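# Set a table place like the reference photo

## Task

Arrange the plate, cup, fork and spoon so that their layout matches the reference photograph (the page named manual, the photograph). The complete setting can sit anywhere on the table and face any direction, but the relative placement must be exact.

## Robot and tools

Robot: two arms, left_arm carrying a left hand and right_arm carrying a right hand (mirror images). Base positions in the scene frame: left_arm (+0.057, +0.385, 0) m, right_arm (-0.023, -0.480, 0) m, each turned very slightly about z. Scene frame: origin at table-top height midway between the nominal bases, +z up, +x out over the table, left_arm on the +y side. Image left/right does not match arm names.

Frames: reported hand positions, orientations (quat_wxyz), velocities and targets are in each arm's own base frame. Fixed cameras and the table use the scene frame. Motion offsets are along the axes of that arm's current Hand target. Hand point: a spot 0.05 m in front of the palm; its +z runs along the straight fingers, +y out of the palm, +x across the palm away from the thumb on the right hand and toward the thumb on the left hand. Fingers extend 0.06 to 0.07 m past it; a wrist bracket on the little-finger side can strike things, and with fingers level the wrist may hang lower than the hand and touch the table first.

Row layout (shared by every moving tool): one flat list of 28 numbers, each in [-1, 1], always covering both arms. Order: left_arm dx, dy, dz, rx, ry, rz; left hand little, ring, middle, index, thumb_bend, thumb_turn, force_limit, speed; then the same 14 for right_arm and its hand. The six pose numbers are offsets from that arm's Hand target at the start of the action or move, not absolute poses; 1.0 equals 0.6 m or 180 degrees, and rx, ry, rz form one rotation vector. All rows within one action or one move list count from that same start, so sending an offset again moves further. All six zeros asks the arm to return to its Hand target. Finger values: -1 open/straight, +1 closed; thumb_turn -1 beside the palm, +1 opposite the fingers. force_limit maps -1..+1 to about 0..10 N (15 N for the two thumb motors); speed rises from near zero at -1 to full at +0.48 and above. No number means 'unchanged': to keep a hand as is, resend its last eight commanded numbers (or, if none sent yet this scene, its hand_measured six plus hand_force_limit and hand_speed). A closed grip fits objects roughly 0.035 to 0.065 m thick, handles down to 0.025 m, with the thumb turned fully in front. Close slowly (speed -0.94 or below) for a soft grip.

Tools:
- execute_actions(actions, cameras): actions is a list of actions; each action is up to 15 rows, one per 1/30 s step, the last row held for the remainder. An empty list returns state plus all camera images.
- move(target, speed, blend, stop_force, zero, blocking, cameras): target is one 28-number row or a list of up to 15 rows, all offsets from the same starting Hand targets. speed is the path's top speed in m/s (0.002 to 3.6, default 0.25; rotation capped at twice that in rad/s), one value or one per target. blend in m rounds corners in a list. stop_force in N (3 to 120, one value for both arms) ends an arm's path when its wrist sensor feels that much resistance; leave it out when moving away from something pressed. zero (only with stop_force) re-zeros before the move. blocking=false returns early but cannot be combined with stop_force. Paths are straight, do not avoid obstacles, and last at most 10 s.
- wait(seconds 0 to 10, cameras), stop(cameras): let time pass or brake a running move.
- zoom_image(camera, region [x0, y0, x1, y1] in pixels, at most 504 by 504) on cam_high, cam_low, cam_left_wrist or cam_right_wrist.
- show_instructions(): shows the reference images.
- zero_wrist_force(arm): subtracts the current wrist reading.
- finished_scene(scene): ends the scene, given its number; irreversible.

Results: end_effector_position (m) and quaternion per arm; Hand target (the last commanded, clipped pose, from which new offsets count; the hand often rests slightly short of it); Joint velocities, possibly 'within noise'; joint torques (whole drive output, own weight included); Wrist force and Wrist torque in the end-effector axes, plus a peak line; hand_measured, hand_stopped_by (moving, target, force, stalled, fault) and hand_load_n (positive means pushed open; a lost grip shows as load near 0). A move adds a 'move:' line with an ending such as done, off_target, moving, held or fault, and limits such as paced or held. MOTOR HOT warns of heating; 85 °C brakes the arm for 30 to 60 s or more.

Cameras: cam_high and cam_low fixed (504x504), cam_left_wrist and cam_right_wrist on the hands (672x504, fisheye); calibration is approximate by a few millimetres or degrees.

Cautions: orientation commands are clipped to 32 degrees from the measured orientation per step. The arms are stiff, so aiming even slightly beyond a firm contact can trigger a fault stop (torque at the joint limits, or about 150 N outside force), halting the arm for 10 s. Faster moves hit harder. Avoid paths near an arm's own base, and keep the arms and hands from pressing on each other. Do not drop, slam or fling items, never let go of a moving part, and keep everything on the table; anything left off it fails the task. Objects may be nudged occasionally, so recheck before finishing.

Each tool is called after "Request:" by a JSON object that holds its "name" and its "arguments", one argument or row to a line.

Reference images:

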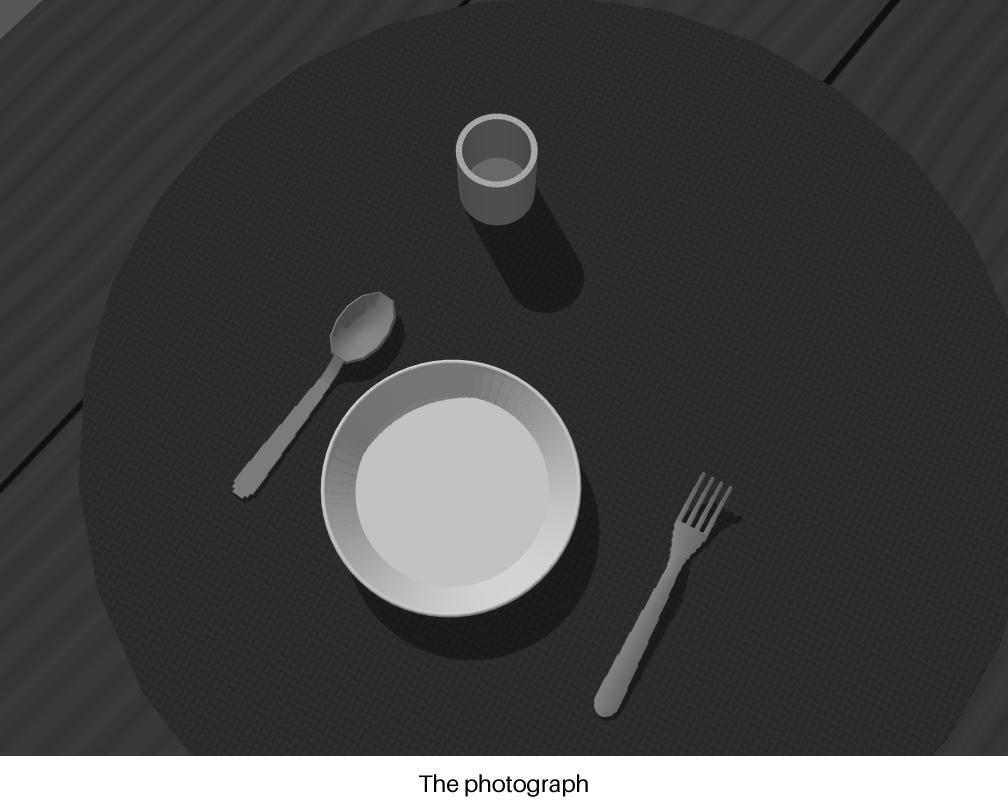

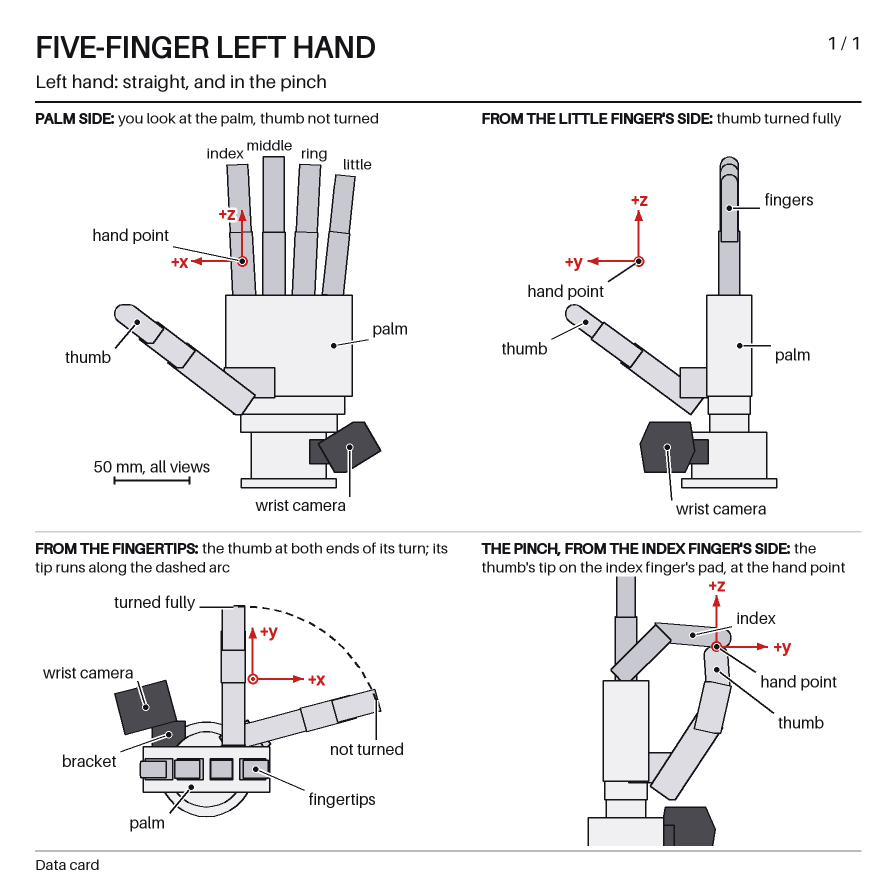

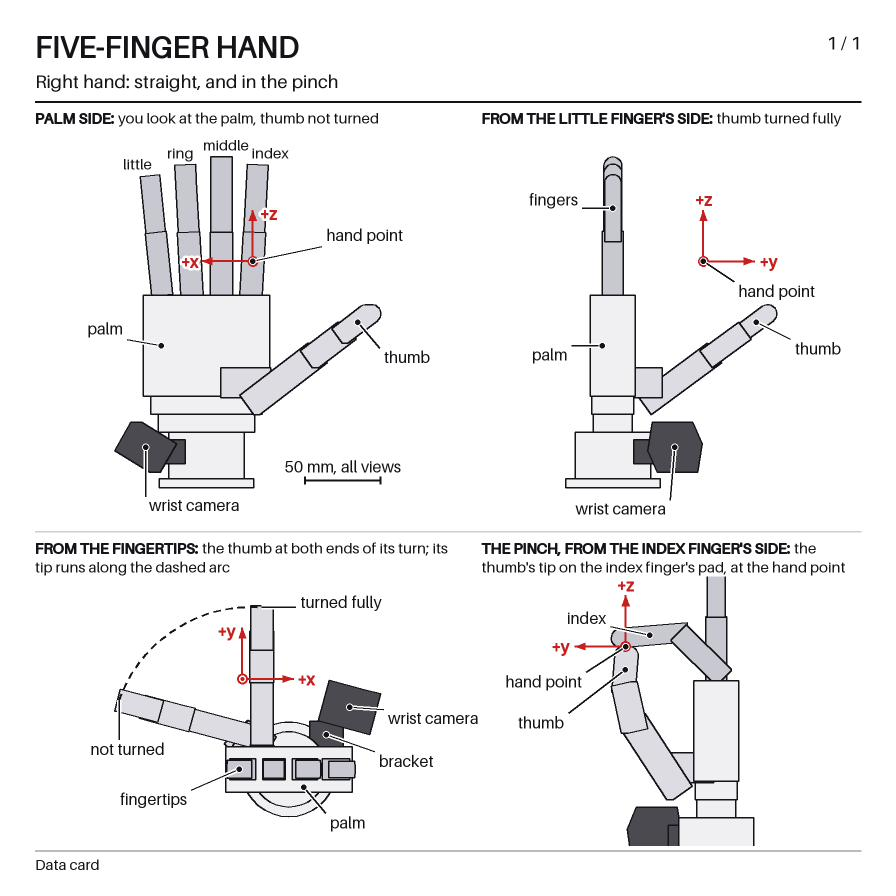

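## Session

Request:
{"name": "execute_actions", "arguments": {
  "actions": []
}}

Request:
{"name": "zoom_image", "arguments": {
  "camera": "cam_high",
  "region": [100, 60, 340, 300]
}}

Scene clock: 0.00 s.
left_arm: end_effector_position=(+0.5715, -0.4579, +0.2648) hand_measured=(-1.000, -1.000, -1.000, -1.000, -1.000, -1.000) hand_load_n=(+0.0, +0.0, +0.5, +0.0, +0.0, +0.0) hand_stopped_by=(target, target, target, target, target, target) hand_force_limit=0.00 hand_speed=-0.80 end_effector_quat_wxyz=(+0.673, +0.739, +0.004, +0.033) | right_arm: end_effector_position=(+0.3644, -0.0670, +0.1970) hand_measured=(-1.000, -1.000, -1.000, -1.000, -1.000, -1.000) hand_load_n=(+0.0, +0.0, +0.0, +0.0, +0.0, +0.0) hand_stopped_by=(target, target, target, target, target, target) hand_force_limit=0.00 hand_speed=-0.80 end_effector_quat_wxyz=(-0.219, -0.594, +0.746, -0.209)
Joint positions: left_arm=[3.009 -2.206 -1.437 3.181 -0.209 0.497] | right_arm=[-0.22 -1.215 1.56 1.166 2.182 -3.155]
Joint velocities: within noise
Joint torques (N m): no reading
Motor temperatures (°C): left_arm=[35 38 32 44 41 40] | right_arm=[42 43 35 39 42 41]
Wrist force (N): no reading
Wrist torque (N m): no reading
Wrist force, peak (N): no reading
Hand target: left_arm +0.5715, -0.4579, +0.2648; +0.673, +0.739, +0.004, +0.033 | right_arm +0.3644, -0.0670, +0.1970; -0.219, -0.594, +0.746, -0.209
camera_calibration:
cam_left_wrist: T_world_to_cam=[[0.267991, 0.0995477, -0.958265, 0.142208], [0.826159, 0.487941, 0.281735, -0.314323], [0.495623, -0.867182, 0.0485217, -0.577164], [0, 0, 0, 1]] pos_world=[0.507626, -0.361291, 0.252834]
cam_right_wrist: T_world_to_cam=[[-0.988639, -0.0123946, 0.149796, 0.322529], [-0.0169377, 0.999433, -0.0290911, 0.0747444], [-0.149351, -0.0312978, -0.988289, 0.364363], [0, 0, 0, 1]] pos_world=[0.374549, -0.0593006, 0.313957]

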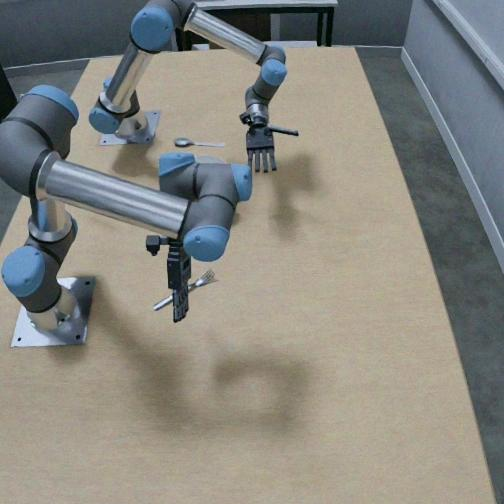

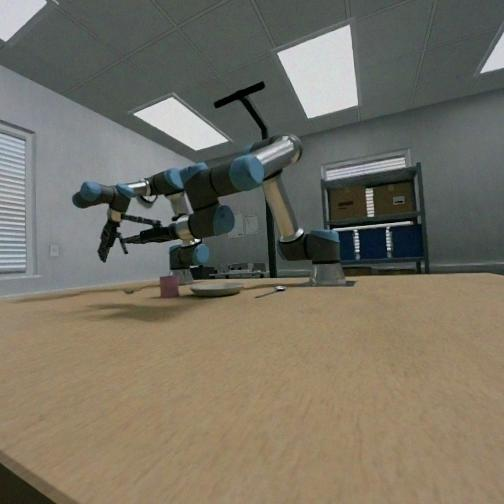

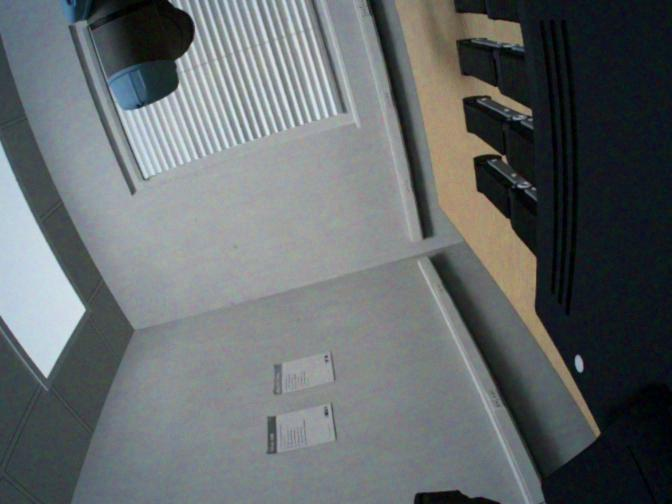

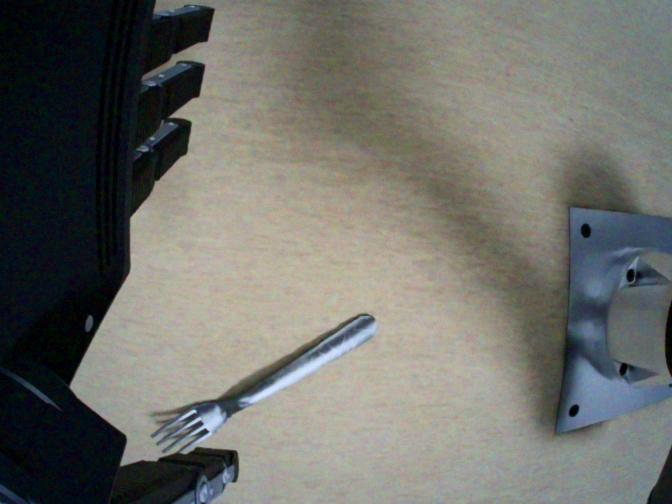

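Scaled by 2.100 from the camera's 504x504 image, which has a finer 720x720 frame.

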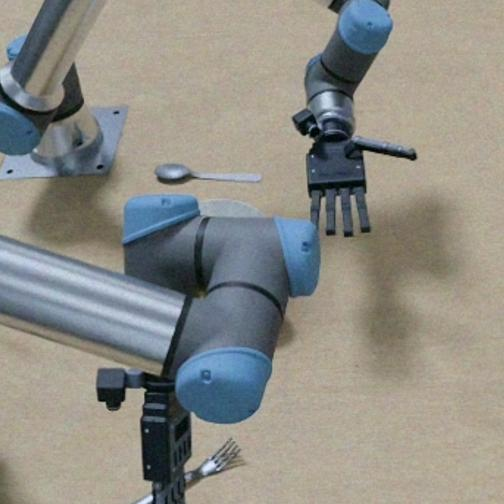

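Request:
{"name": "move", "arguments": {
  "target": [-0.1505,0.0685,-0.869,0,0,0,-1,-1,-1,-1,-1,-1,0,-0.8,0.2462,-0.1942,-0.0248,0.2183,-0.1161,-0.7177,-1,-1,-0.3,-0.3,-0.25,1,0,0],
  "speed": 0.4,
  "cameras": ["all"]
}}

Request:
{"name": "zoom_image", "arguments": {
  "camera": "cam_high",
  "region": [120, 100, 320, 300]
}}

Scene clock: 86.87 s.
left_arm: end_effector_position=(+0.4512, +0.0521, +0.3499) hand_measured=(-1.000, -1.000, -1.000, -1.000, -1.000, -1.000) hand_load_n=(-0.5, +0.0, +0.5, +0.0, +0.0, +0.0) hand_stopped_by=(target, target, target, target, target, target) hand_force_limit=0.00 hand_speed=-0.80 end_effector_quat_wxyz=(+0.673, +0.739, +0.004, +0.033) | right_arm: end_effector_position=(+0.4499, -0.2001, +0.2999) hand_measured=(-1.000, -1.000, -0.300, -0.300, -0.250, +1.000) hand_load_n=(+0.0, +0.0, +0.0, +0.0, +0.0, +0.0) hand_stopped_by=(target, target, target, target, target, target) hand_force_limit=0.00 hand_speed=0.00 end_effector_quat_wxyz=(+0.000, +0.963, +0.271, +0.000) end_effector_velocity=(+0.001, +0.001, +0.000) end_effector_angular_velocity=(-0.001, +0.000, +0.007)
Joint positions: left_arm=[4.047 -2.191 -1.804 0.976 -0.853 3.104] | right_arm=[-0.581 -1.204 1.227 1.548 1.57 -5.842]
Joint velocities: left_arm=[within noise] | right_arm=[0.002 0 0 0 0 -0.005]
Joint torques (N m): left_arm=[-4.98 43.35 4.99 0.5 1.48 -2.39] | right_arm=[6.32 -42.29 -19.58 2.72 0.96 -1.04]
Wrist force (N): left_arm=[0.0 0.1 0.0] | right_arm=[-0.4 0.2 -0.6]
Wrist torque (N m): left_arm=[0.02 -0.01 0.00] | right_arm=[0.09 0.11 -0.05]
Wrist force, peak (N): left_arm=[2.4 -0.7 -1.1] | right_arm=[-0.6 0.7 -0.8]
Hand target: left_arm +0.4512, +0.0520, +0.3499; +0.673, +0.739, +0.004, +0.033 | right_arm +0.4499, -0.2001, +0.2999; +0.000, +0.963, +0.271, +0.000
Off the commanded pose: left_arm 0.000 m, 0 deg | right_arm 0.000 m, 0 deg.
move: done
camera_calibration:
cam_left_wrist: T_world_to_cam=[[0.267991, 0.0995789, -0.958261, 0.205231], [0.826114, 0.488011, 0.281747, -0.48771], [0.495698, -0.867139, 0.0485191, -0.0795287], [0, 0, 0, 1]] pos_world=[0.387326, 0.148608, 0.337934]
cam_right_wrist: T_world_to_cam=[[0.74801, -0.662637, 0.0373404, -0.487747], [-0.571012, -0.613864, 0.545083, -0.0335236], [-0.33827, -0.429049, -0.83755, 0.434864], [0, 0, 0, 1]] pos_world=[0.492798, -0.1572, 0.400707]

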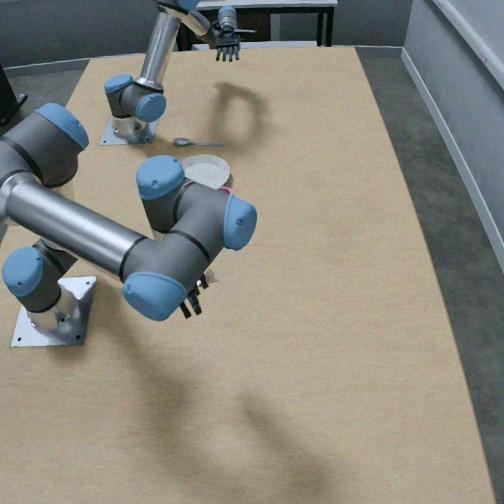

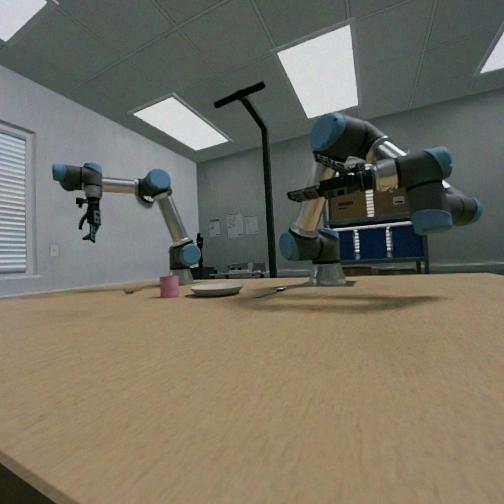

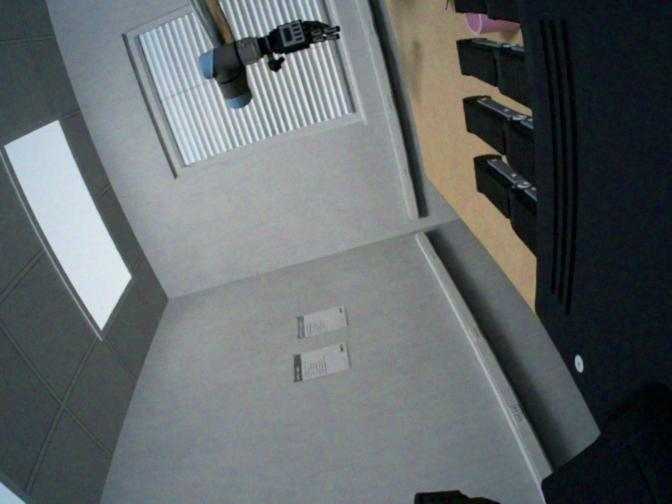

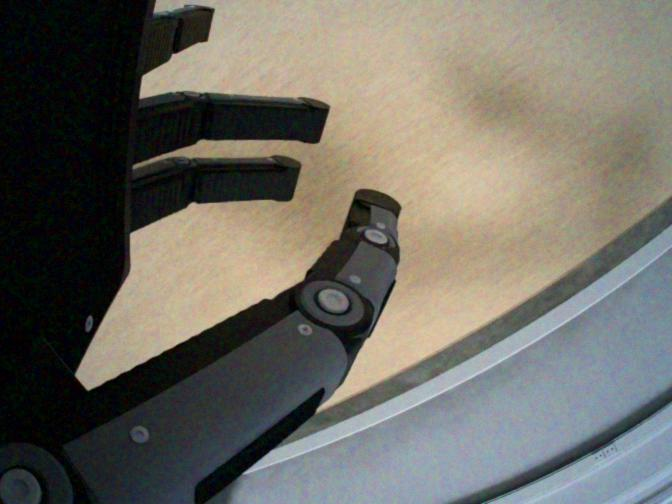

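Scaled by 2.520 from the camera's 504x504 image, which has a finer 720x720 frame.

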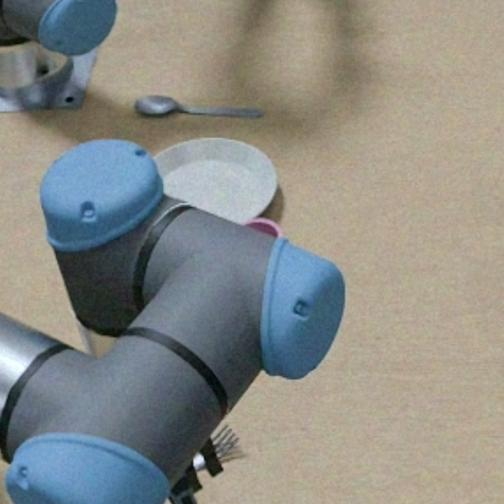

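Request:
{"name": "move", "arguments": {
  "target": [0,0,0,0,0,0,-1,-1,-1,-1,-1,-1,0,-0.8,0.1728,0.2612,0,0,0,0,-1,-1,-0.3,-0.3,-0.25,1,0,0],
  "speed": 0.4,
  "cameras": ["cam_high","cam_right_wrist"]
}}

Request:
{"name": "zoom_image", "arguments": {
  "camera": "cam_high",
  "region": [140, 120, 260, 240]
}}

Request:
{"name": "zoom_image", "arguments": {
  "camera": "cam_high",
  "region": [130, 240, 250, 360]
}}

Scene clock: 93.00 s.
left_arm: end_effector_position=(+0.4512, +0.0520, +0.3499) hand_measured=(-1.000, -1.000, -1.000, -1.000, -1.000, -1.000) hand_load_n=(+0.0, +0.0, -0.5, +0.5, +0.0, +0.0) hand_stopped_by=(target, target, target, target, target, target) hand_force_limit=0.00 hand_speed=-0.80 end_effector_quat_wxyz=(+0.673, +0.739, +0.004, +0.033) | right_arm: end_effector_position=(+0.6187, -0.2793, +0.2991) hand_measured=(-1.000, -1.000, -0.300, -0.300, -0.250, +1.000) hand_load_n=(+0.0, +0.0, +0.0, +0.0, +0.0, +0.0) hand_stopped_by=(target, target, target, target, target, target) hand_force_limit=0.00 hand_speed=0.00 end_effector_quat_wxyz=(+0.020, +0.960, +0.279, +0.024)
Joint positions: left_arm=[4.047 -2.191 -1.804 0.976 -0.854 3.104] | right_arm=[-0.544 -0.515 0.035 1.988 1.563 -5.822]
Joint torques (N m): left_arm=[-11.2 43.85 1.99 -3.9 -2.44 -2.83] | right_arm=[2.68 -51.82 -11.36 2.86 1.02 1.89]
Wrist force (N): left_arm=[-0.2 0.1 0.1] | right_arm=[-0.4 0.3 -0.5]
Wrist torque (N m): left_arm=[0.03 0.03 0.00] | right_arm=[0.08 0.12 0.00]
Wrist force, peak (N): left_arm=[-0.1 0.5 0.3] | right_arm=[-1.8 -2.2 -0.5]
Hand target: left_arm +0.4512, +0.0520, +0.3499; +0.673, +0.739, +0.004, +0.033 | right_arm +0.6201, -0.2797, +0.2998; +0.000, +0.963, +0.271, +0.000
Off the commanded pose: left_arm 0.000 m, 0 deg | right_arm 0.002 m, 4 deg.
elbow stopped short (right arm): the move would have taken joint 3 (elbow) straighter than the controller allows.
move: off_target (right_arm)
camera_calibration:
cam_right_wrist: T_world_to_cam=[[0.755862, -0.647295, 0.098402, -0.685321], [-0.591014, -0.60988, 0.527966, 0.0333605], [-0.281736, -0.457226, -0.843545, 0.416362], [0, 0, 0, 1]] pos_world=[0.655028, -0.232887, 0.401044]
Images, in order (width x height): cam_high 504x504, cam_right_wrist 672x504.

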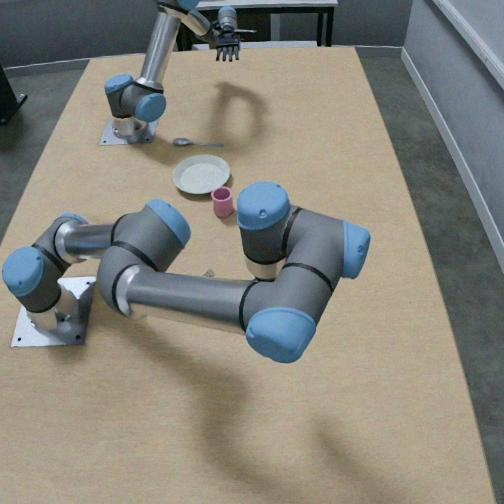

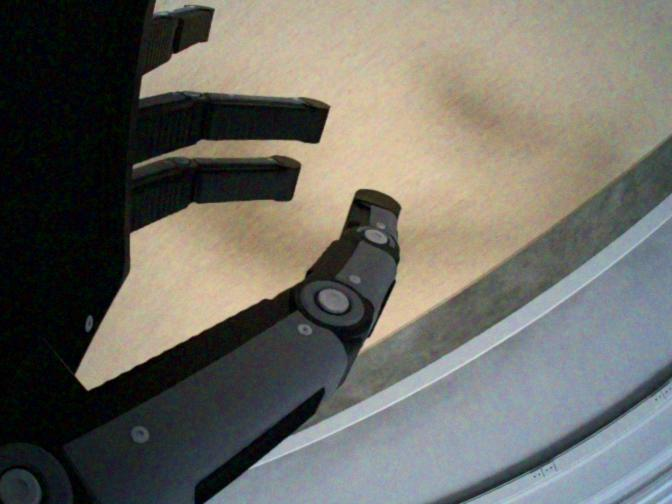

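Scaled by 4.200 from the camera's 504x504 image, which has a finer 720x720 frame.

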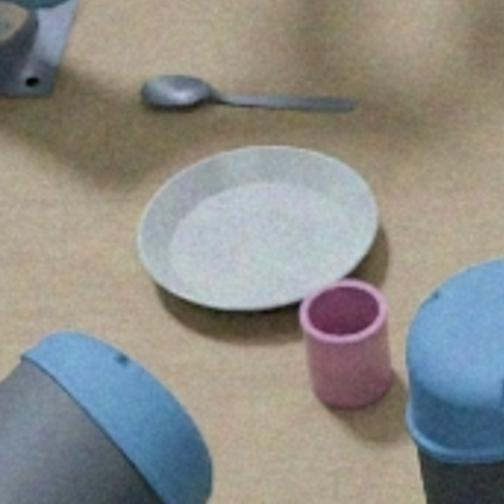

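Scaled by 4.200 from the camera's 504x504 image, which has a finer 720x720 frame.

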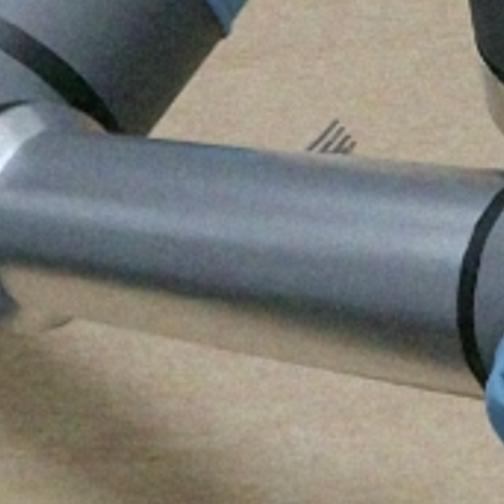

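Request:
{"name": "move", "arguments": {
  "target": [
    [-0.0247,0.0065,0.4205,0.2631,-0.2986,0.807,-1,-1,-0.3,-0.3,-0.25,1,0,0,-0.1048,-0.6337,0.15,0.2,0,0,-1,-1,-0.3,-0.3,-0.25,1,0,0],
    [-0.1002,-0.257,0.9743,0.2631,-0.2986,0.807,-1,-1,-0.3,-0.3,-0.25,1,0,0,-0.1048,-0.6337,0.333,0.3889,0,0,-1,-1,-0.3,-0.3,-0.25,1,0,0]
  ],
  "speed": 0.4,
  "blend": [0.03,0],
  "cameras": ["all"]
}}

Scene clock: 166.70 s.
left_arm: end_effector_position=(+0.4292, -0.5175, +0.1399) hand_measured=(-1.000, -1.000, -0.300, -0.300, -0.250, +1.000) hand_load_n=(+0.0, +0.0, +0.0, +0.0, +0.0, +0.0) hand_stopped_by=(target, target, target, target, target, target) hand_force_limit=0.00 hand_speed=0.00 end_effector_quat_wxyz=(+0.136, -0.325, +0.865, -0.358) | right_arm: end_effector_position=(+0.3682, +0.0121, +0.1004) hand_measured=(-1.000, -1.000, -0.300, -0.300, -0.250, +1.000) hand_load_n=(+0.0, +0.0, +0.0, +0.0, +0.0, +0.0) hand_stopped_by=(target, target, target, target, target, target) hand_force_limit=0.00 hand_speed=0.00 end_effector_quat_wxyz=(-0.552, +0.788, +0.222, -0.155)
Joint positions: left_arm=[2.563 -2.098 -1.304 2.598 -1.381 3.339] | right_arm=[-0.552 -0.766 1.666 1.855 1.13 -6.111]
Joint torques (N m): left_arm=[-11.62 33.45 26.23 1.85 -0.11 -1.91] | right_arm=[6.69 -30.98 -4.5 1.4 1.09 -0.9]
Wrist force (N): left_arm=[0.4 0.7 -1.1] | right_arm=[-0.8 -0.5 1.5]
Wrist torque (N m): left_arm=[0.18 -0.15 -0.12] | right_arm=[-0.32 0.19 -0.16]
Wrist force, peak (N): left_arm=[-0.3 0.6 -3.1] | right_arm=[-0.7 -2.0 0.7]
Hand target: left_arm +0.4292, -0.5176, +0.1399; +0.136, -0.325, +0.865, -0.358 | right_arm +0.3681, +0.0121, +0.1004; -0.553, +0.788, +0.222, -0.155
Off the commanded pose: left_arm 0.000 m, 0 deg | right_arm 0.000 m, 0 deg.
move: done
camera_calibration:
cam_left_wrist: T_world_to_cam=[[0.280448, -0.673107, 0.684307, -0.568422], [-0.959621, -0.212835, 0.183927, 0.285015], [0.021842, -0.708257, -0.705616, -0.161217], [0, 0, 0, 1]] pos_world=[0.43644, -0.43613, 0.222796]
cam_right_wrist: T_world_to_cam=[[0.43881, -0.156038, -0.884928, -0.0782915], [-0.381292, -0.924085, -0.026129, 0.149993], [-0.813672, 0.348882, -0.464994, 0.459463], [0, 0, 0, 1]] pos_world=[0.465398, -0.0339086, 0.148284]

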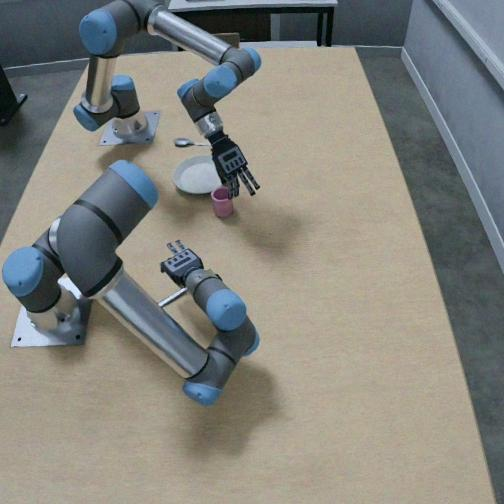

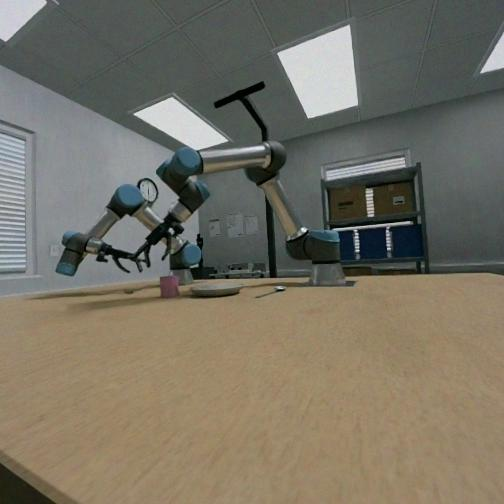

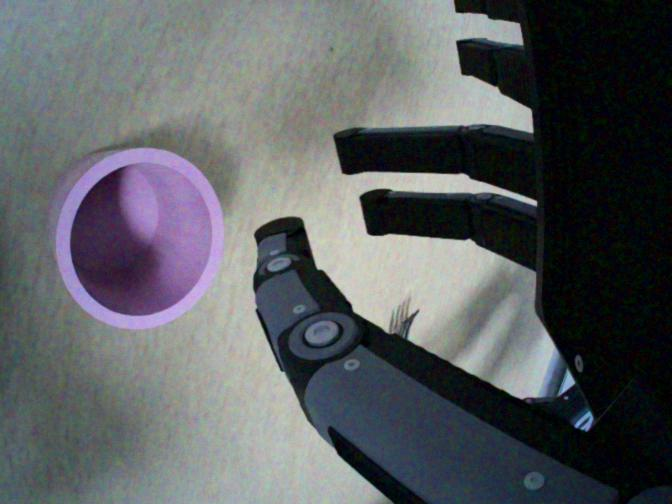

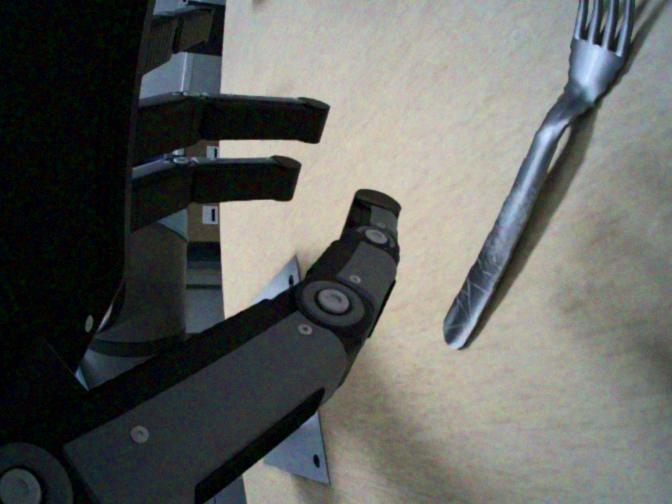

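Request:
{"name": "move", "arguments": {
  "target": [-0.002,0.0981,0.0949,0,0,0,-1,-1,-0.3,-0.3,-0.25,1,0,0,0.0075,0.1395,0.0405,0,0,0,-1,-1,-0.3,-0.3,-0.25,1,0,0],
  "speed": 0.04,
  "stop_force": 4,
  "cameras": ["all"]
}}

Request:
{"name": "zoom_image", "arguments": {
  "camera": "cam_low",
  "region": [100, 230, 220, 310]
}}

Scene clock: 183.73 s.
left_arm: end_effector_position=(+0.4294, -0.5157, +0.0580) hand_measured=(-1.000, -1.000, -0.300, -0.300, -0.250, +1.000) hand_load_n=(+0.0, +0.0, +0.0, +0.0, +0.0, +0.0) hand_stopped_by=(target, target, target, target, target, target) hand_force_limit=0.00 hand_speed=0.00 end_effector_quat_wxyz=(+0.136, -0.325, +0.865, -0.358) | right_arm: end_effector_position=(+0.3749, +0.0096, +0.0134) hand_measured=(-1.000, -1.000, -0.300, -0.300, -0.250, +1.000) hand_load_n=(+0.0, -0.5, +0.0, +0.0, +0.0, +0.0) hand_stopped_by=(target, target, target, target, target, target) hand_force_limit=0.00 hand_speed=0.00 end_effector_quat_wxyz=(-0.553, +0.788, +0.222, -0.155)
Joint positions: left_arm=[2.566 -2.163 -1.422 2.781 -1.379 3.341] | right_arm=[-0.549 -0.587 1.612 1.73 1.128 -6.11]
Joint torques (N m): left_arm=[9.03 49 29.52 -3.4 2.12 0.66] | right_arm=[-3.38 7.93 21.31 4.14 0.54 1.31]
Wrist force (N): left_arm=[0.3 0.7 -1.3] | right_arm=[-0.9 -0.7 1.8]
Wrist torque (N m): left_arm=[0.18 -0.14 -0.11] | right_arm=[-0.38 0.19 -0.15]
Wrist force, peak (N): left_arm=[0.7 1.0 -1.2] | right_arm=[-0.8 0.8 2.3]
Hand target: left_arm +0.4294, -0.5157, +0.0580; +0.136, -0.325, +0.865, -0.358 | right_arm +0.3749, +0.0096, +0.0134; -0.553, +0.788, +0.222, -0.155
Off the commanded pose: left_arm 0.000 m, 0 deg | right_arm 0.000 m, 0 deg.
move: done
camera_calibration:
cam_left_wrist: T_world_to_cam=[[0.28038, -0.672985, 0.684455, -0.511092], [-0.959636, -0.212898, 0.183774, 0.300675], [0.0220421, -0.708354, -0.705513, -0.217808], [0, 0, 0, 1]] pos_world=[0.436639, -0.434229, 0.140897]
cam_right_wrist: T_world_to_cam=[[0.438661, -0.155785, -0.885047, -0.158552], [-0.381161, -0.924136, -0.0262514, 0.148038], [-0.813814, 0.34886, -0.464761, 0.425431], [0, 0, 0, 1]] pos_world=[0.472198, -0.0363088, 0.0612838]

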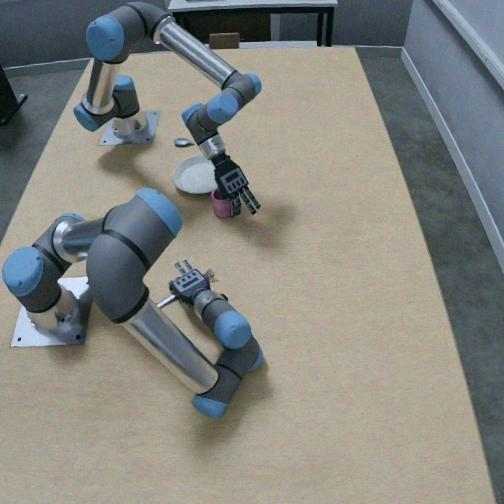

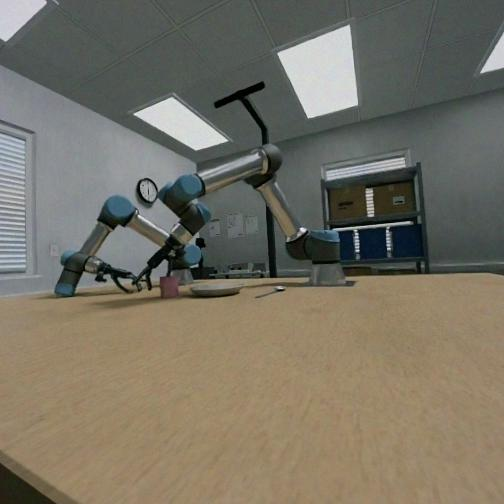

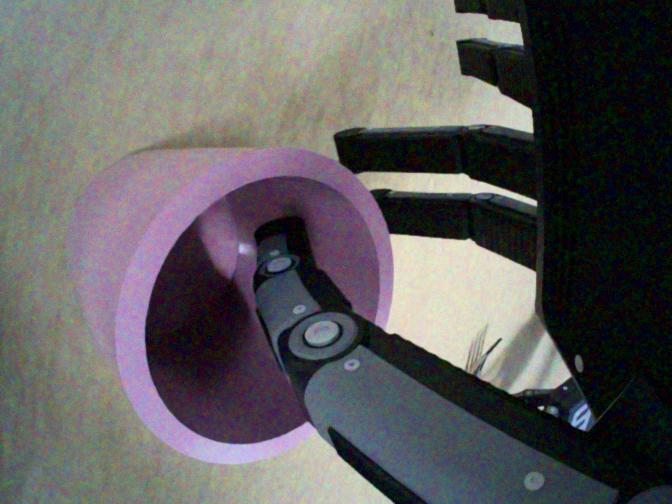

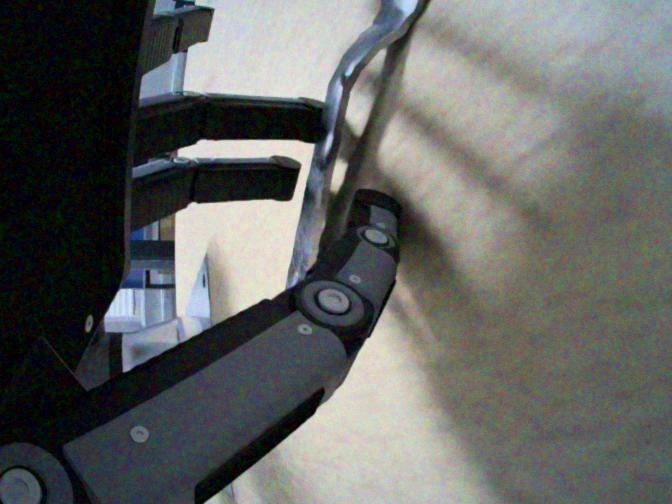

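Scaled by 4.200 from the camera's 504x504 image, which has a finer 720x720 frame.

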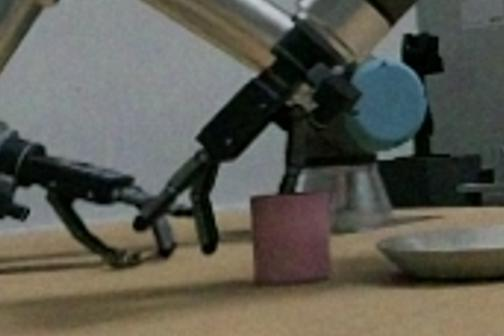

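Request:
{"name": "move", "arguments": {
  "target": [0,0,0,0,0,0,-1,-1,0.5,0.5,-0.25,1,-0.6,-0.8,0,0,0,0,0,0,-1,-1,0.5,0.5,-0.25,1,-0.7,-0.85],
  "speed": 0.04,
  "cameras": ["cam_low","cam_left_wrist","cam_right_wrist"]
}}

Request:
{"name": "zoom_image", "arguments": {
  "camera": "cam_low",
  "region": [100, 230, 220, 310]
}}

Scene clock: 195.27 s.
left_arm: end_effector_position=(+0.4294, -0.5157, +0.0580) hand_measured=(-1.000, -1.000, +0.142, +0.216, -0.250, +1.000) hand_load_n=(+0.0, +0.0, +1.5, +1.0, +1.5, -0.5) hand_stopped_by=(target, target, force, force, target, target) hand_force_limit=-0.60 hand_speed=-0.80 end_effector_quat_wxyz=(+0.136, -0.325, +0.865, -0.358) | right_arm: end_effector_position=(+0.3749, +0.0096, +0.0134) hand_measured=(-1.000, -1.000, -0.234, +0.102, -0.250, +1.000) hand_load_n=(+0.0, +0.0, +6.5, +1.5, +1.0, +0.0) hand_stopped_by=(target, target, force, force, target, target) hand_force_limit=-0.70 hand_speed=-0.85 end_effector_quat_wxyz=(-0.553, +0.788, +0.222, -0.155)
Joint positions: left_arm=[2.566 -2.163 -1.422 2.781 -1.379 3.341] | right_arm=[-0.549 -0.587 1.612 1.73 1.128 -6.11]
Joint torques (N m): left_arm=[-10.97 49.6 26.92 -2.9 -1.51 -2.15] | right_arm=[-5.3 8.43 17.69 -0.25 0.69 -0.29]
Wrist force (N): left_arm=[0.5 1.6 -0.1] | right_arm=[-0.7 -7.0 2.4]
Wrist torque (N m): left_arm=[0.21 -0.15 -0.11] | right_arm=[-0.37 0.17 -0.30]
Wrist force, peak (N): left_arm=[0.3 1.9 -0.1] | right_arm=[-0.9 -7.5 2.9]
Hand target: left_arm +0.4294, -0.5157, +0.0580; +0.136, -0.325, +0.865, -0.358 | right_arm +0.3749, +0.0096, +0.0134; -0.553, +0.788, +0.222, -0.155
Off the commanded pose: left_arm 0.000 m, 0 deg | right_arm 0.000 m, 0 deg.
move: done
camera_calibration:
cam_left_wrist: T_world_to_cam=[[0.28038, -0.672985, 0.684455, -0.511092], [-0.959636, -0.212898, 0.183774, 0.300675], [0.0220421, -0.708354, -0.705513, -0.217808], [0, 0, 0, 1]] pos_world=[0.436639, -0.434229, 0.140897]
cam_right_wrist: T_world_to_cam=[[0.438645, -0.155824, -0.885048, -0.158546], [-0.381178, -0.92413, -0.0262136, 0.148044], [-0.813814, 0.34886, -0.464762, 0.425431], [0, 0, 0, 1]] pos_world=[0.472198, -0.0363088, 0.0612838]
Images, in order (width x height): cam_low 504x504, cam_left_wrist 672x504, cam_right_wrist 672x504.

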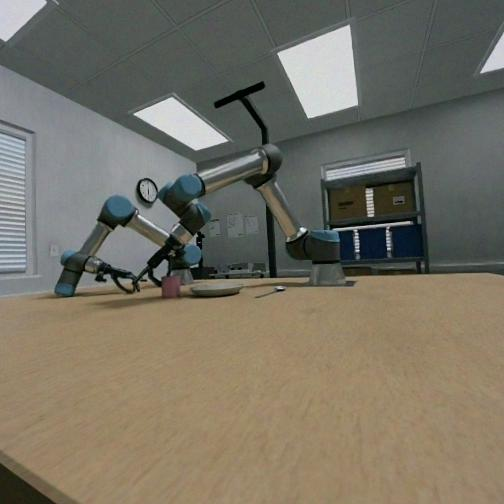

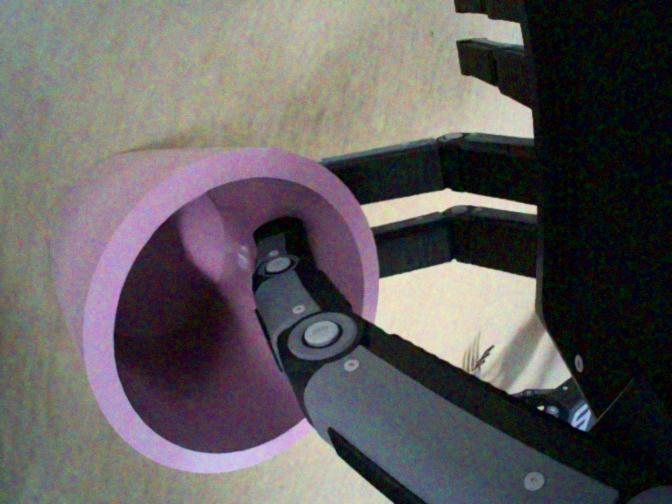

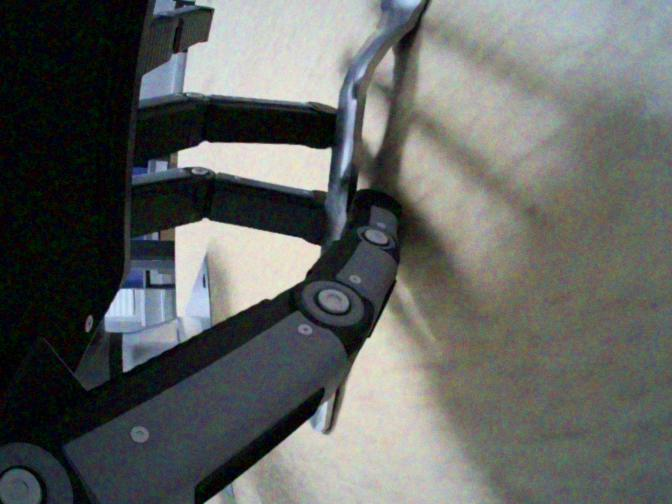

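Scaled by 4.200 from the camera's 504x504 image, which has a finer 720x720 frame.

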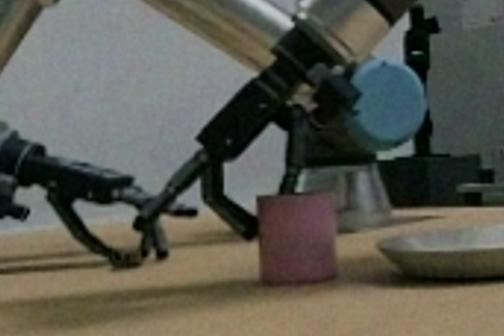

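Request:
{"name": "move", "arguments": {
  "target": [
    [-0.2540,0.0424,-0.0460,0,0,0,-1,-1,0.55,0.55,-0.25,1,-0.4,-0.8,0,0,0,0,0,0,-1,-1,0.5,0.5,-0.25,1,-0.7,-0.85],
    [-0.4862,0.2748,-0.2736,0,0,0,-1,-1,0.55,0.55,-0.25,1,-0.4,-0.8,0,0,0,0,0,0,-1,-1,0.5,0.5,-0.25,1,-0.7,-0.85]
  ],
  "speed": [0.12,0.12],
  "blend": [0.02,0],
  "cameras": ["cam_high","cam_low","cam_left_wrist"]
}}

Request:
{"name": "zoom_image", "arguments": {
  "camera": "cam_high",
  "region": [160, 110, 280, 230]
}}

Scene clock: 217.87 s.
left_arm: end_effector_position=(+0.4954, -0.1485, +0.0583) hand_measured=(-1.000, -1.000, +0.158, +0.232, -0.252, +1.000) hand_load_n=(+0.0, +0.0, +4.5, +2.0, +5.0, +0.0) hand_stopped_by=(target, target, force, force, target, target) hand_force_limit=-0.40 hand_speed=-0.80 end_effector_quat_wxyz=(+0.136, -0.325, +0.865, -0.358) | right_arm: end_effector_position=(+0.3749, +0.0096, +0.0134) hand_measured=(-1.000, -1.000, -0.234, +0.102, -0.250, +1.000) hand_load_n=(+0.0, +0.0, +6.5, +1.5, +1.0, +0.0) hand_stopped_by=(target, target, force, force, target, target) hand_force_limit=-0.70 hand_speed=-0.85 end_effector_quat_wxyz=(-0.553, +0.788, +0.222, -0.155)
Joint positions: left_arm=[3.393 -2.01 -1.751 2.617 -0.889 4.091] | right_arm=[-0.549 -0.587 1.612 1.73 1.128 -6.11]
Joint torques (N m): left_arm=[6.24 25.77 28.19 0.31 -1.28 1.19] | right_arm=[0.9 6.63 8.35 -0.37 0.45 -0.72]
Wrist force (N): left_arm=[0.3 1.9 0.2] | right_arm=[-0.5 -6.6 2.7]
Wrist torque (N m): left_arm=[0.21 -0.13 -0.04] | right_arm=[-0.35 0.13 -0.28]
Wrist force, peak (N): left_arm=[-0.5 2.9 -0.8] | right_arm=[-0.7 -7.1 2.5]
Hand target: left_arm +0.4954, -0.1484, +0.0583; +0.136, -0.325, +0.865, -0.358 | right_arm +0.3749, +0.0096, +0.0134; -0.553, +0.788, +0.222, -0.155
Off the commanded pose: left_arm 0.000 m, 0 deg | right_arm 0.000 m, 0 deg.
move: done
camera_calibration:
cam_left_wrist: T_world_to_cam=[[0.280536, -0.672874, 0.6845, -0.282759], [-0.959593, -0.212913, 0.183983, 0.442081], [0.0219416, -0.708455, -0.705415, 0.0410867], [0, 0, 0, 1]] pos_world=[0.50264, -0.0670282, 0.141196]
Images, in order (width x height): cam_high 504x504, cam_low 504x504, cam_left_wrist 672x504.

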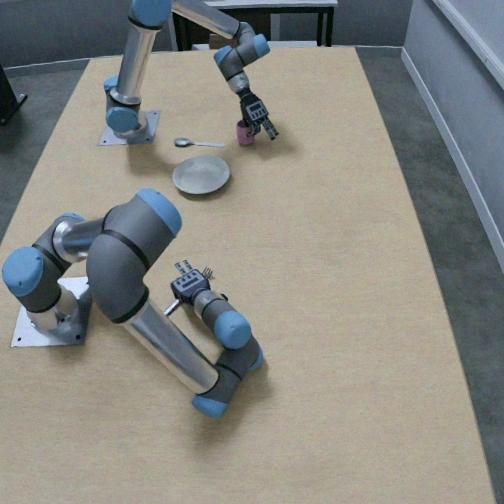

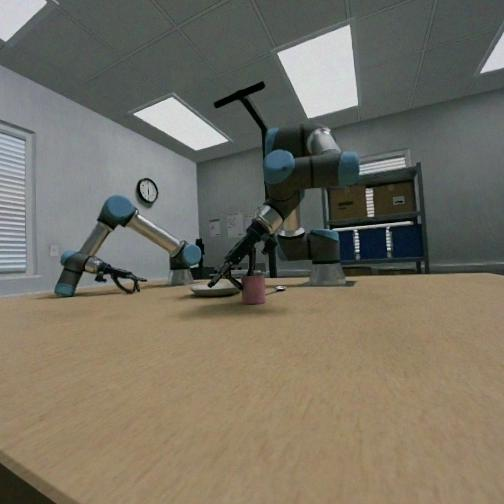

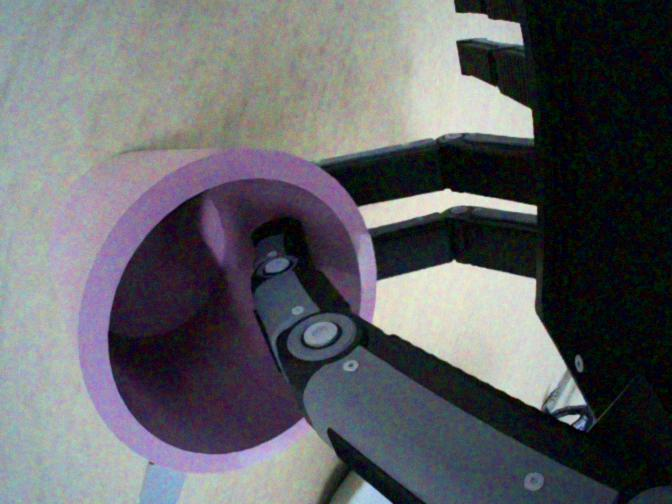

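Scaled by 4.200 from the camera's 504x504 image, which has a finer 720x720 frame.

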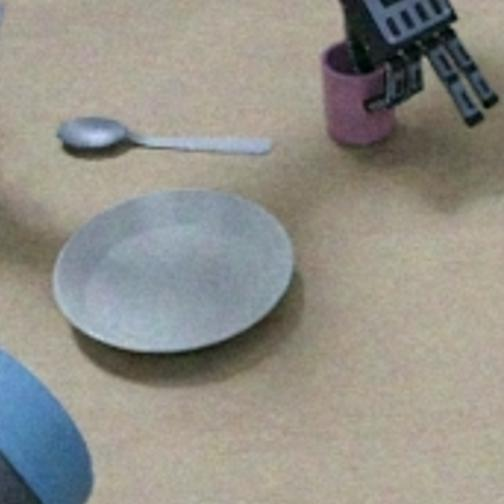

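Request:
{"name": "move", "arguments": {
  "target": [
    [0,0,0,0,0,0,-1,-1,-0.3,-0.3,-0.25,1,-0.4,-0.5,0,0,0,0,0,0,-1,-1,0.5,0.5,-0.25,1,-0.7,-0.85],
    [0,-0.1178,-0.1178,0,0,0,-1,-1,-0.3,-0.3,-0.25,1,-0.4,-0.5,0.0803,-0.0208,0.0512,0,0,0,-1,-1,0.5,0.5,-0.25,1,-0.7,-0.85]
  ],
  "speed": [0.05,0.06],
  "cameras": ["cam_high","cam_low","cam_right_wrist","cam_left_wrist"]
}}

Request:
{"name": "zoom_image", "arguments": {
  "camera": "cam_high",
  "region": [140, 220, 260, 340]
}}

Scene clock: 233.80 s.
left_arm: end_effector_position=(+0.4953, -0.1486, +0.1584) hand_measured=(-1.000, -1.000, -0.300, -0.300, -0.250, +1.000) hand_load_n=(+0.0, +0.0, +0.0, +0.0, +0.0, +0.0) hand_stopped_by=(target, target, target, target, target, target) hand_force_limit=-0.40 hand_speed=-0.50 end_effector_quat_wxyz=(+0.136, -0.325, +0.865, -0.358) | right_arm: end_effector_position=(+0.3988, +0.0630, +0.0146) hand_measured=(-1.000, -1.000, -0.232, +0.102, -0.250, +1.000) hand_load_n=(+0.0, +0.0, +0.0, +1.0, +1.0, +0.0) hand_stopped_by=(target, target, force, force, target, target) hand_force_limit=-0.70 hand_speed=-0.85 end_effector_quat_wxyz=(-0.553, +0.788, +0.222, -0.155)
Joint positions: left_arm=[3.392 -1.896 -1.627 2.379 -0.889 4.091] | right_arm=[-0.438 -0.576 1.57 1.737 1.025 -6.061]
Joint torques (N m): left_arm=[-10.69 22.98 8.4 0.89 -1.68 -0.06] | right_arm=[-6.82 -43.59 -3.4 2.79 1.13 -1.23]
Wrist force (N): left_arm=[0.5 0.9 -0.9] | right_arm=[-0.6 -0.2 1.8]
Wrist torque (N m): left_arm=[0.18 -0.16 -0.03] | right_arm=[-0.38 0.14 -0.12]
Wrist force, peak (N): left_arm=[0.3 2.5 -0.1] | right_arm=[-5.1 -8.6 -3.8]
Hand target: left_arm +0.4952, -0.1486, +0.1583; +0.136, -0.325, +0.865, -0.358 | right_arm +0.3988, +0.0630, +0.0147; -0.553, +0.788, +0.222, -0.155
Off the commanded pose: left_arm 0.000 m, 0 deg | right_arm 0.000 m, 0 deg.
move: done
camera_calibration:
cam_left_wrist: T_world_to_cam=[[0.280312, -0.672979, 0.684488, -0.35118], [-0.959653, -0.21292, 0.183659, 0.423555], [0.0221423, -0.708353, -0.705511, 0.11142], [0, 0, 0, 1]] pos_world=[0.502439, -0.067229, 0.241197]
cam_right_wrist: T_world_to_cam=[[0.438611, -0.155907, -0.88505, -0.159496], [-0.381216, -0.924116, -0.0261339, 0.206513], [-0.813815, 0.348858, -0.464762, 0.426775], [0, 0, 0, 1]] pos_world=[0.495998, 0.0170913, 0.0625839]

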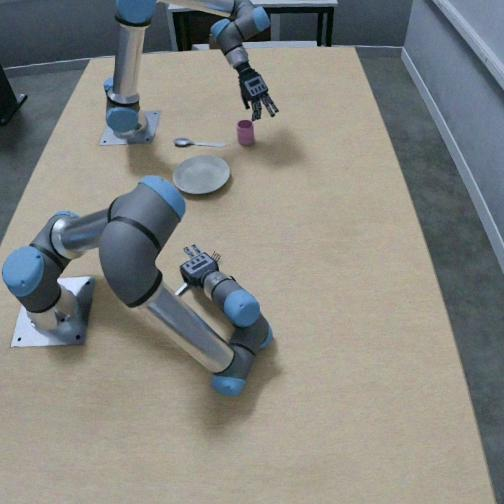

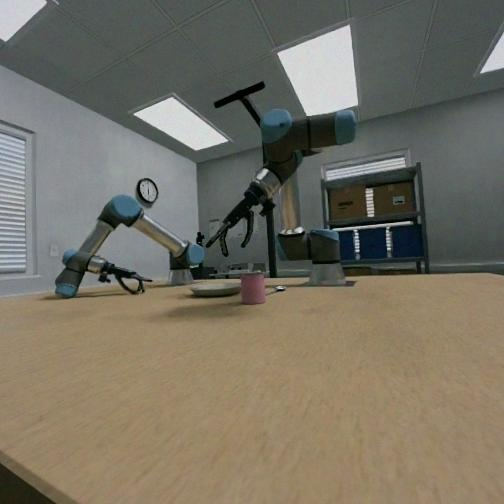

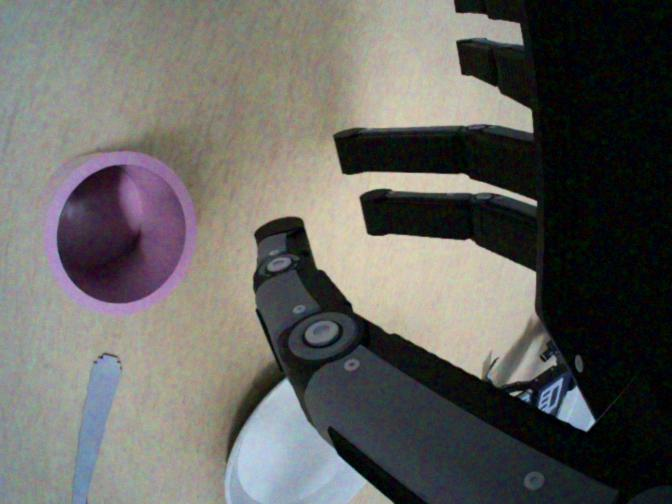

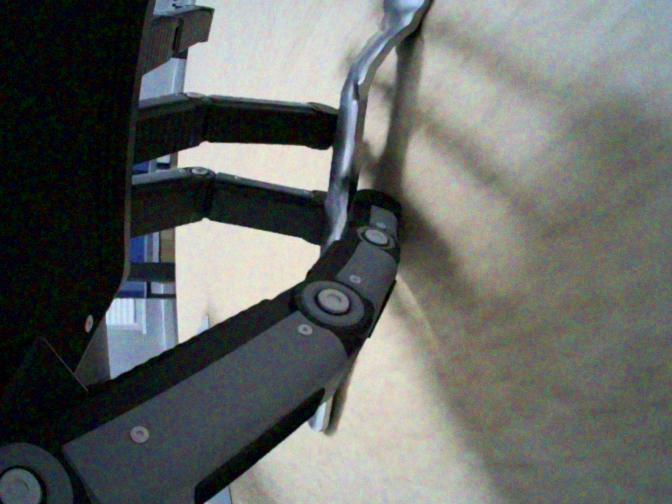

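Scaled by 4.200 from the camera's 504x504 image, which has a finer 720x720 frame.

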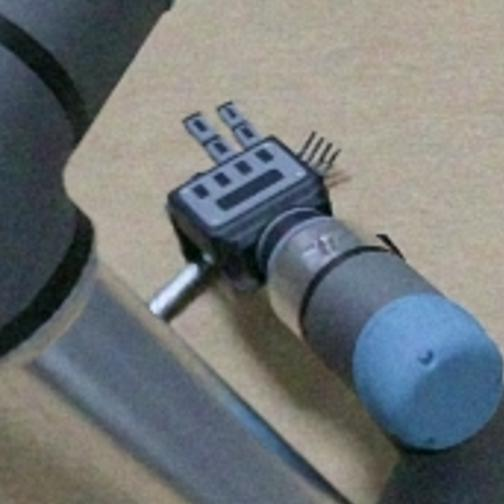

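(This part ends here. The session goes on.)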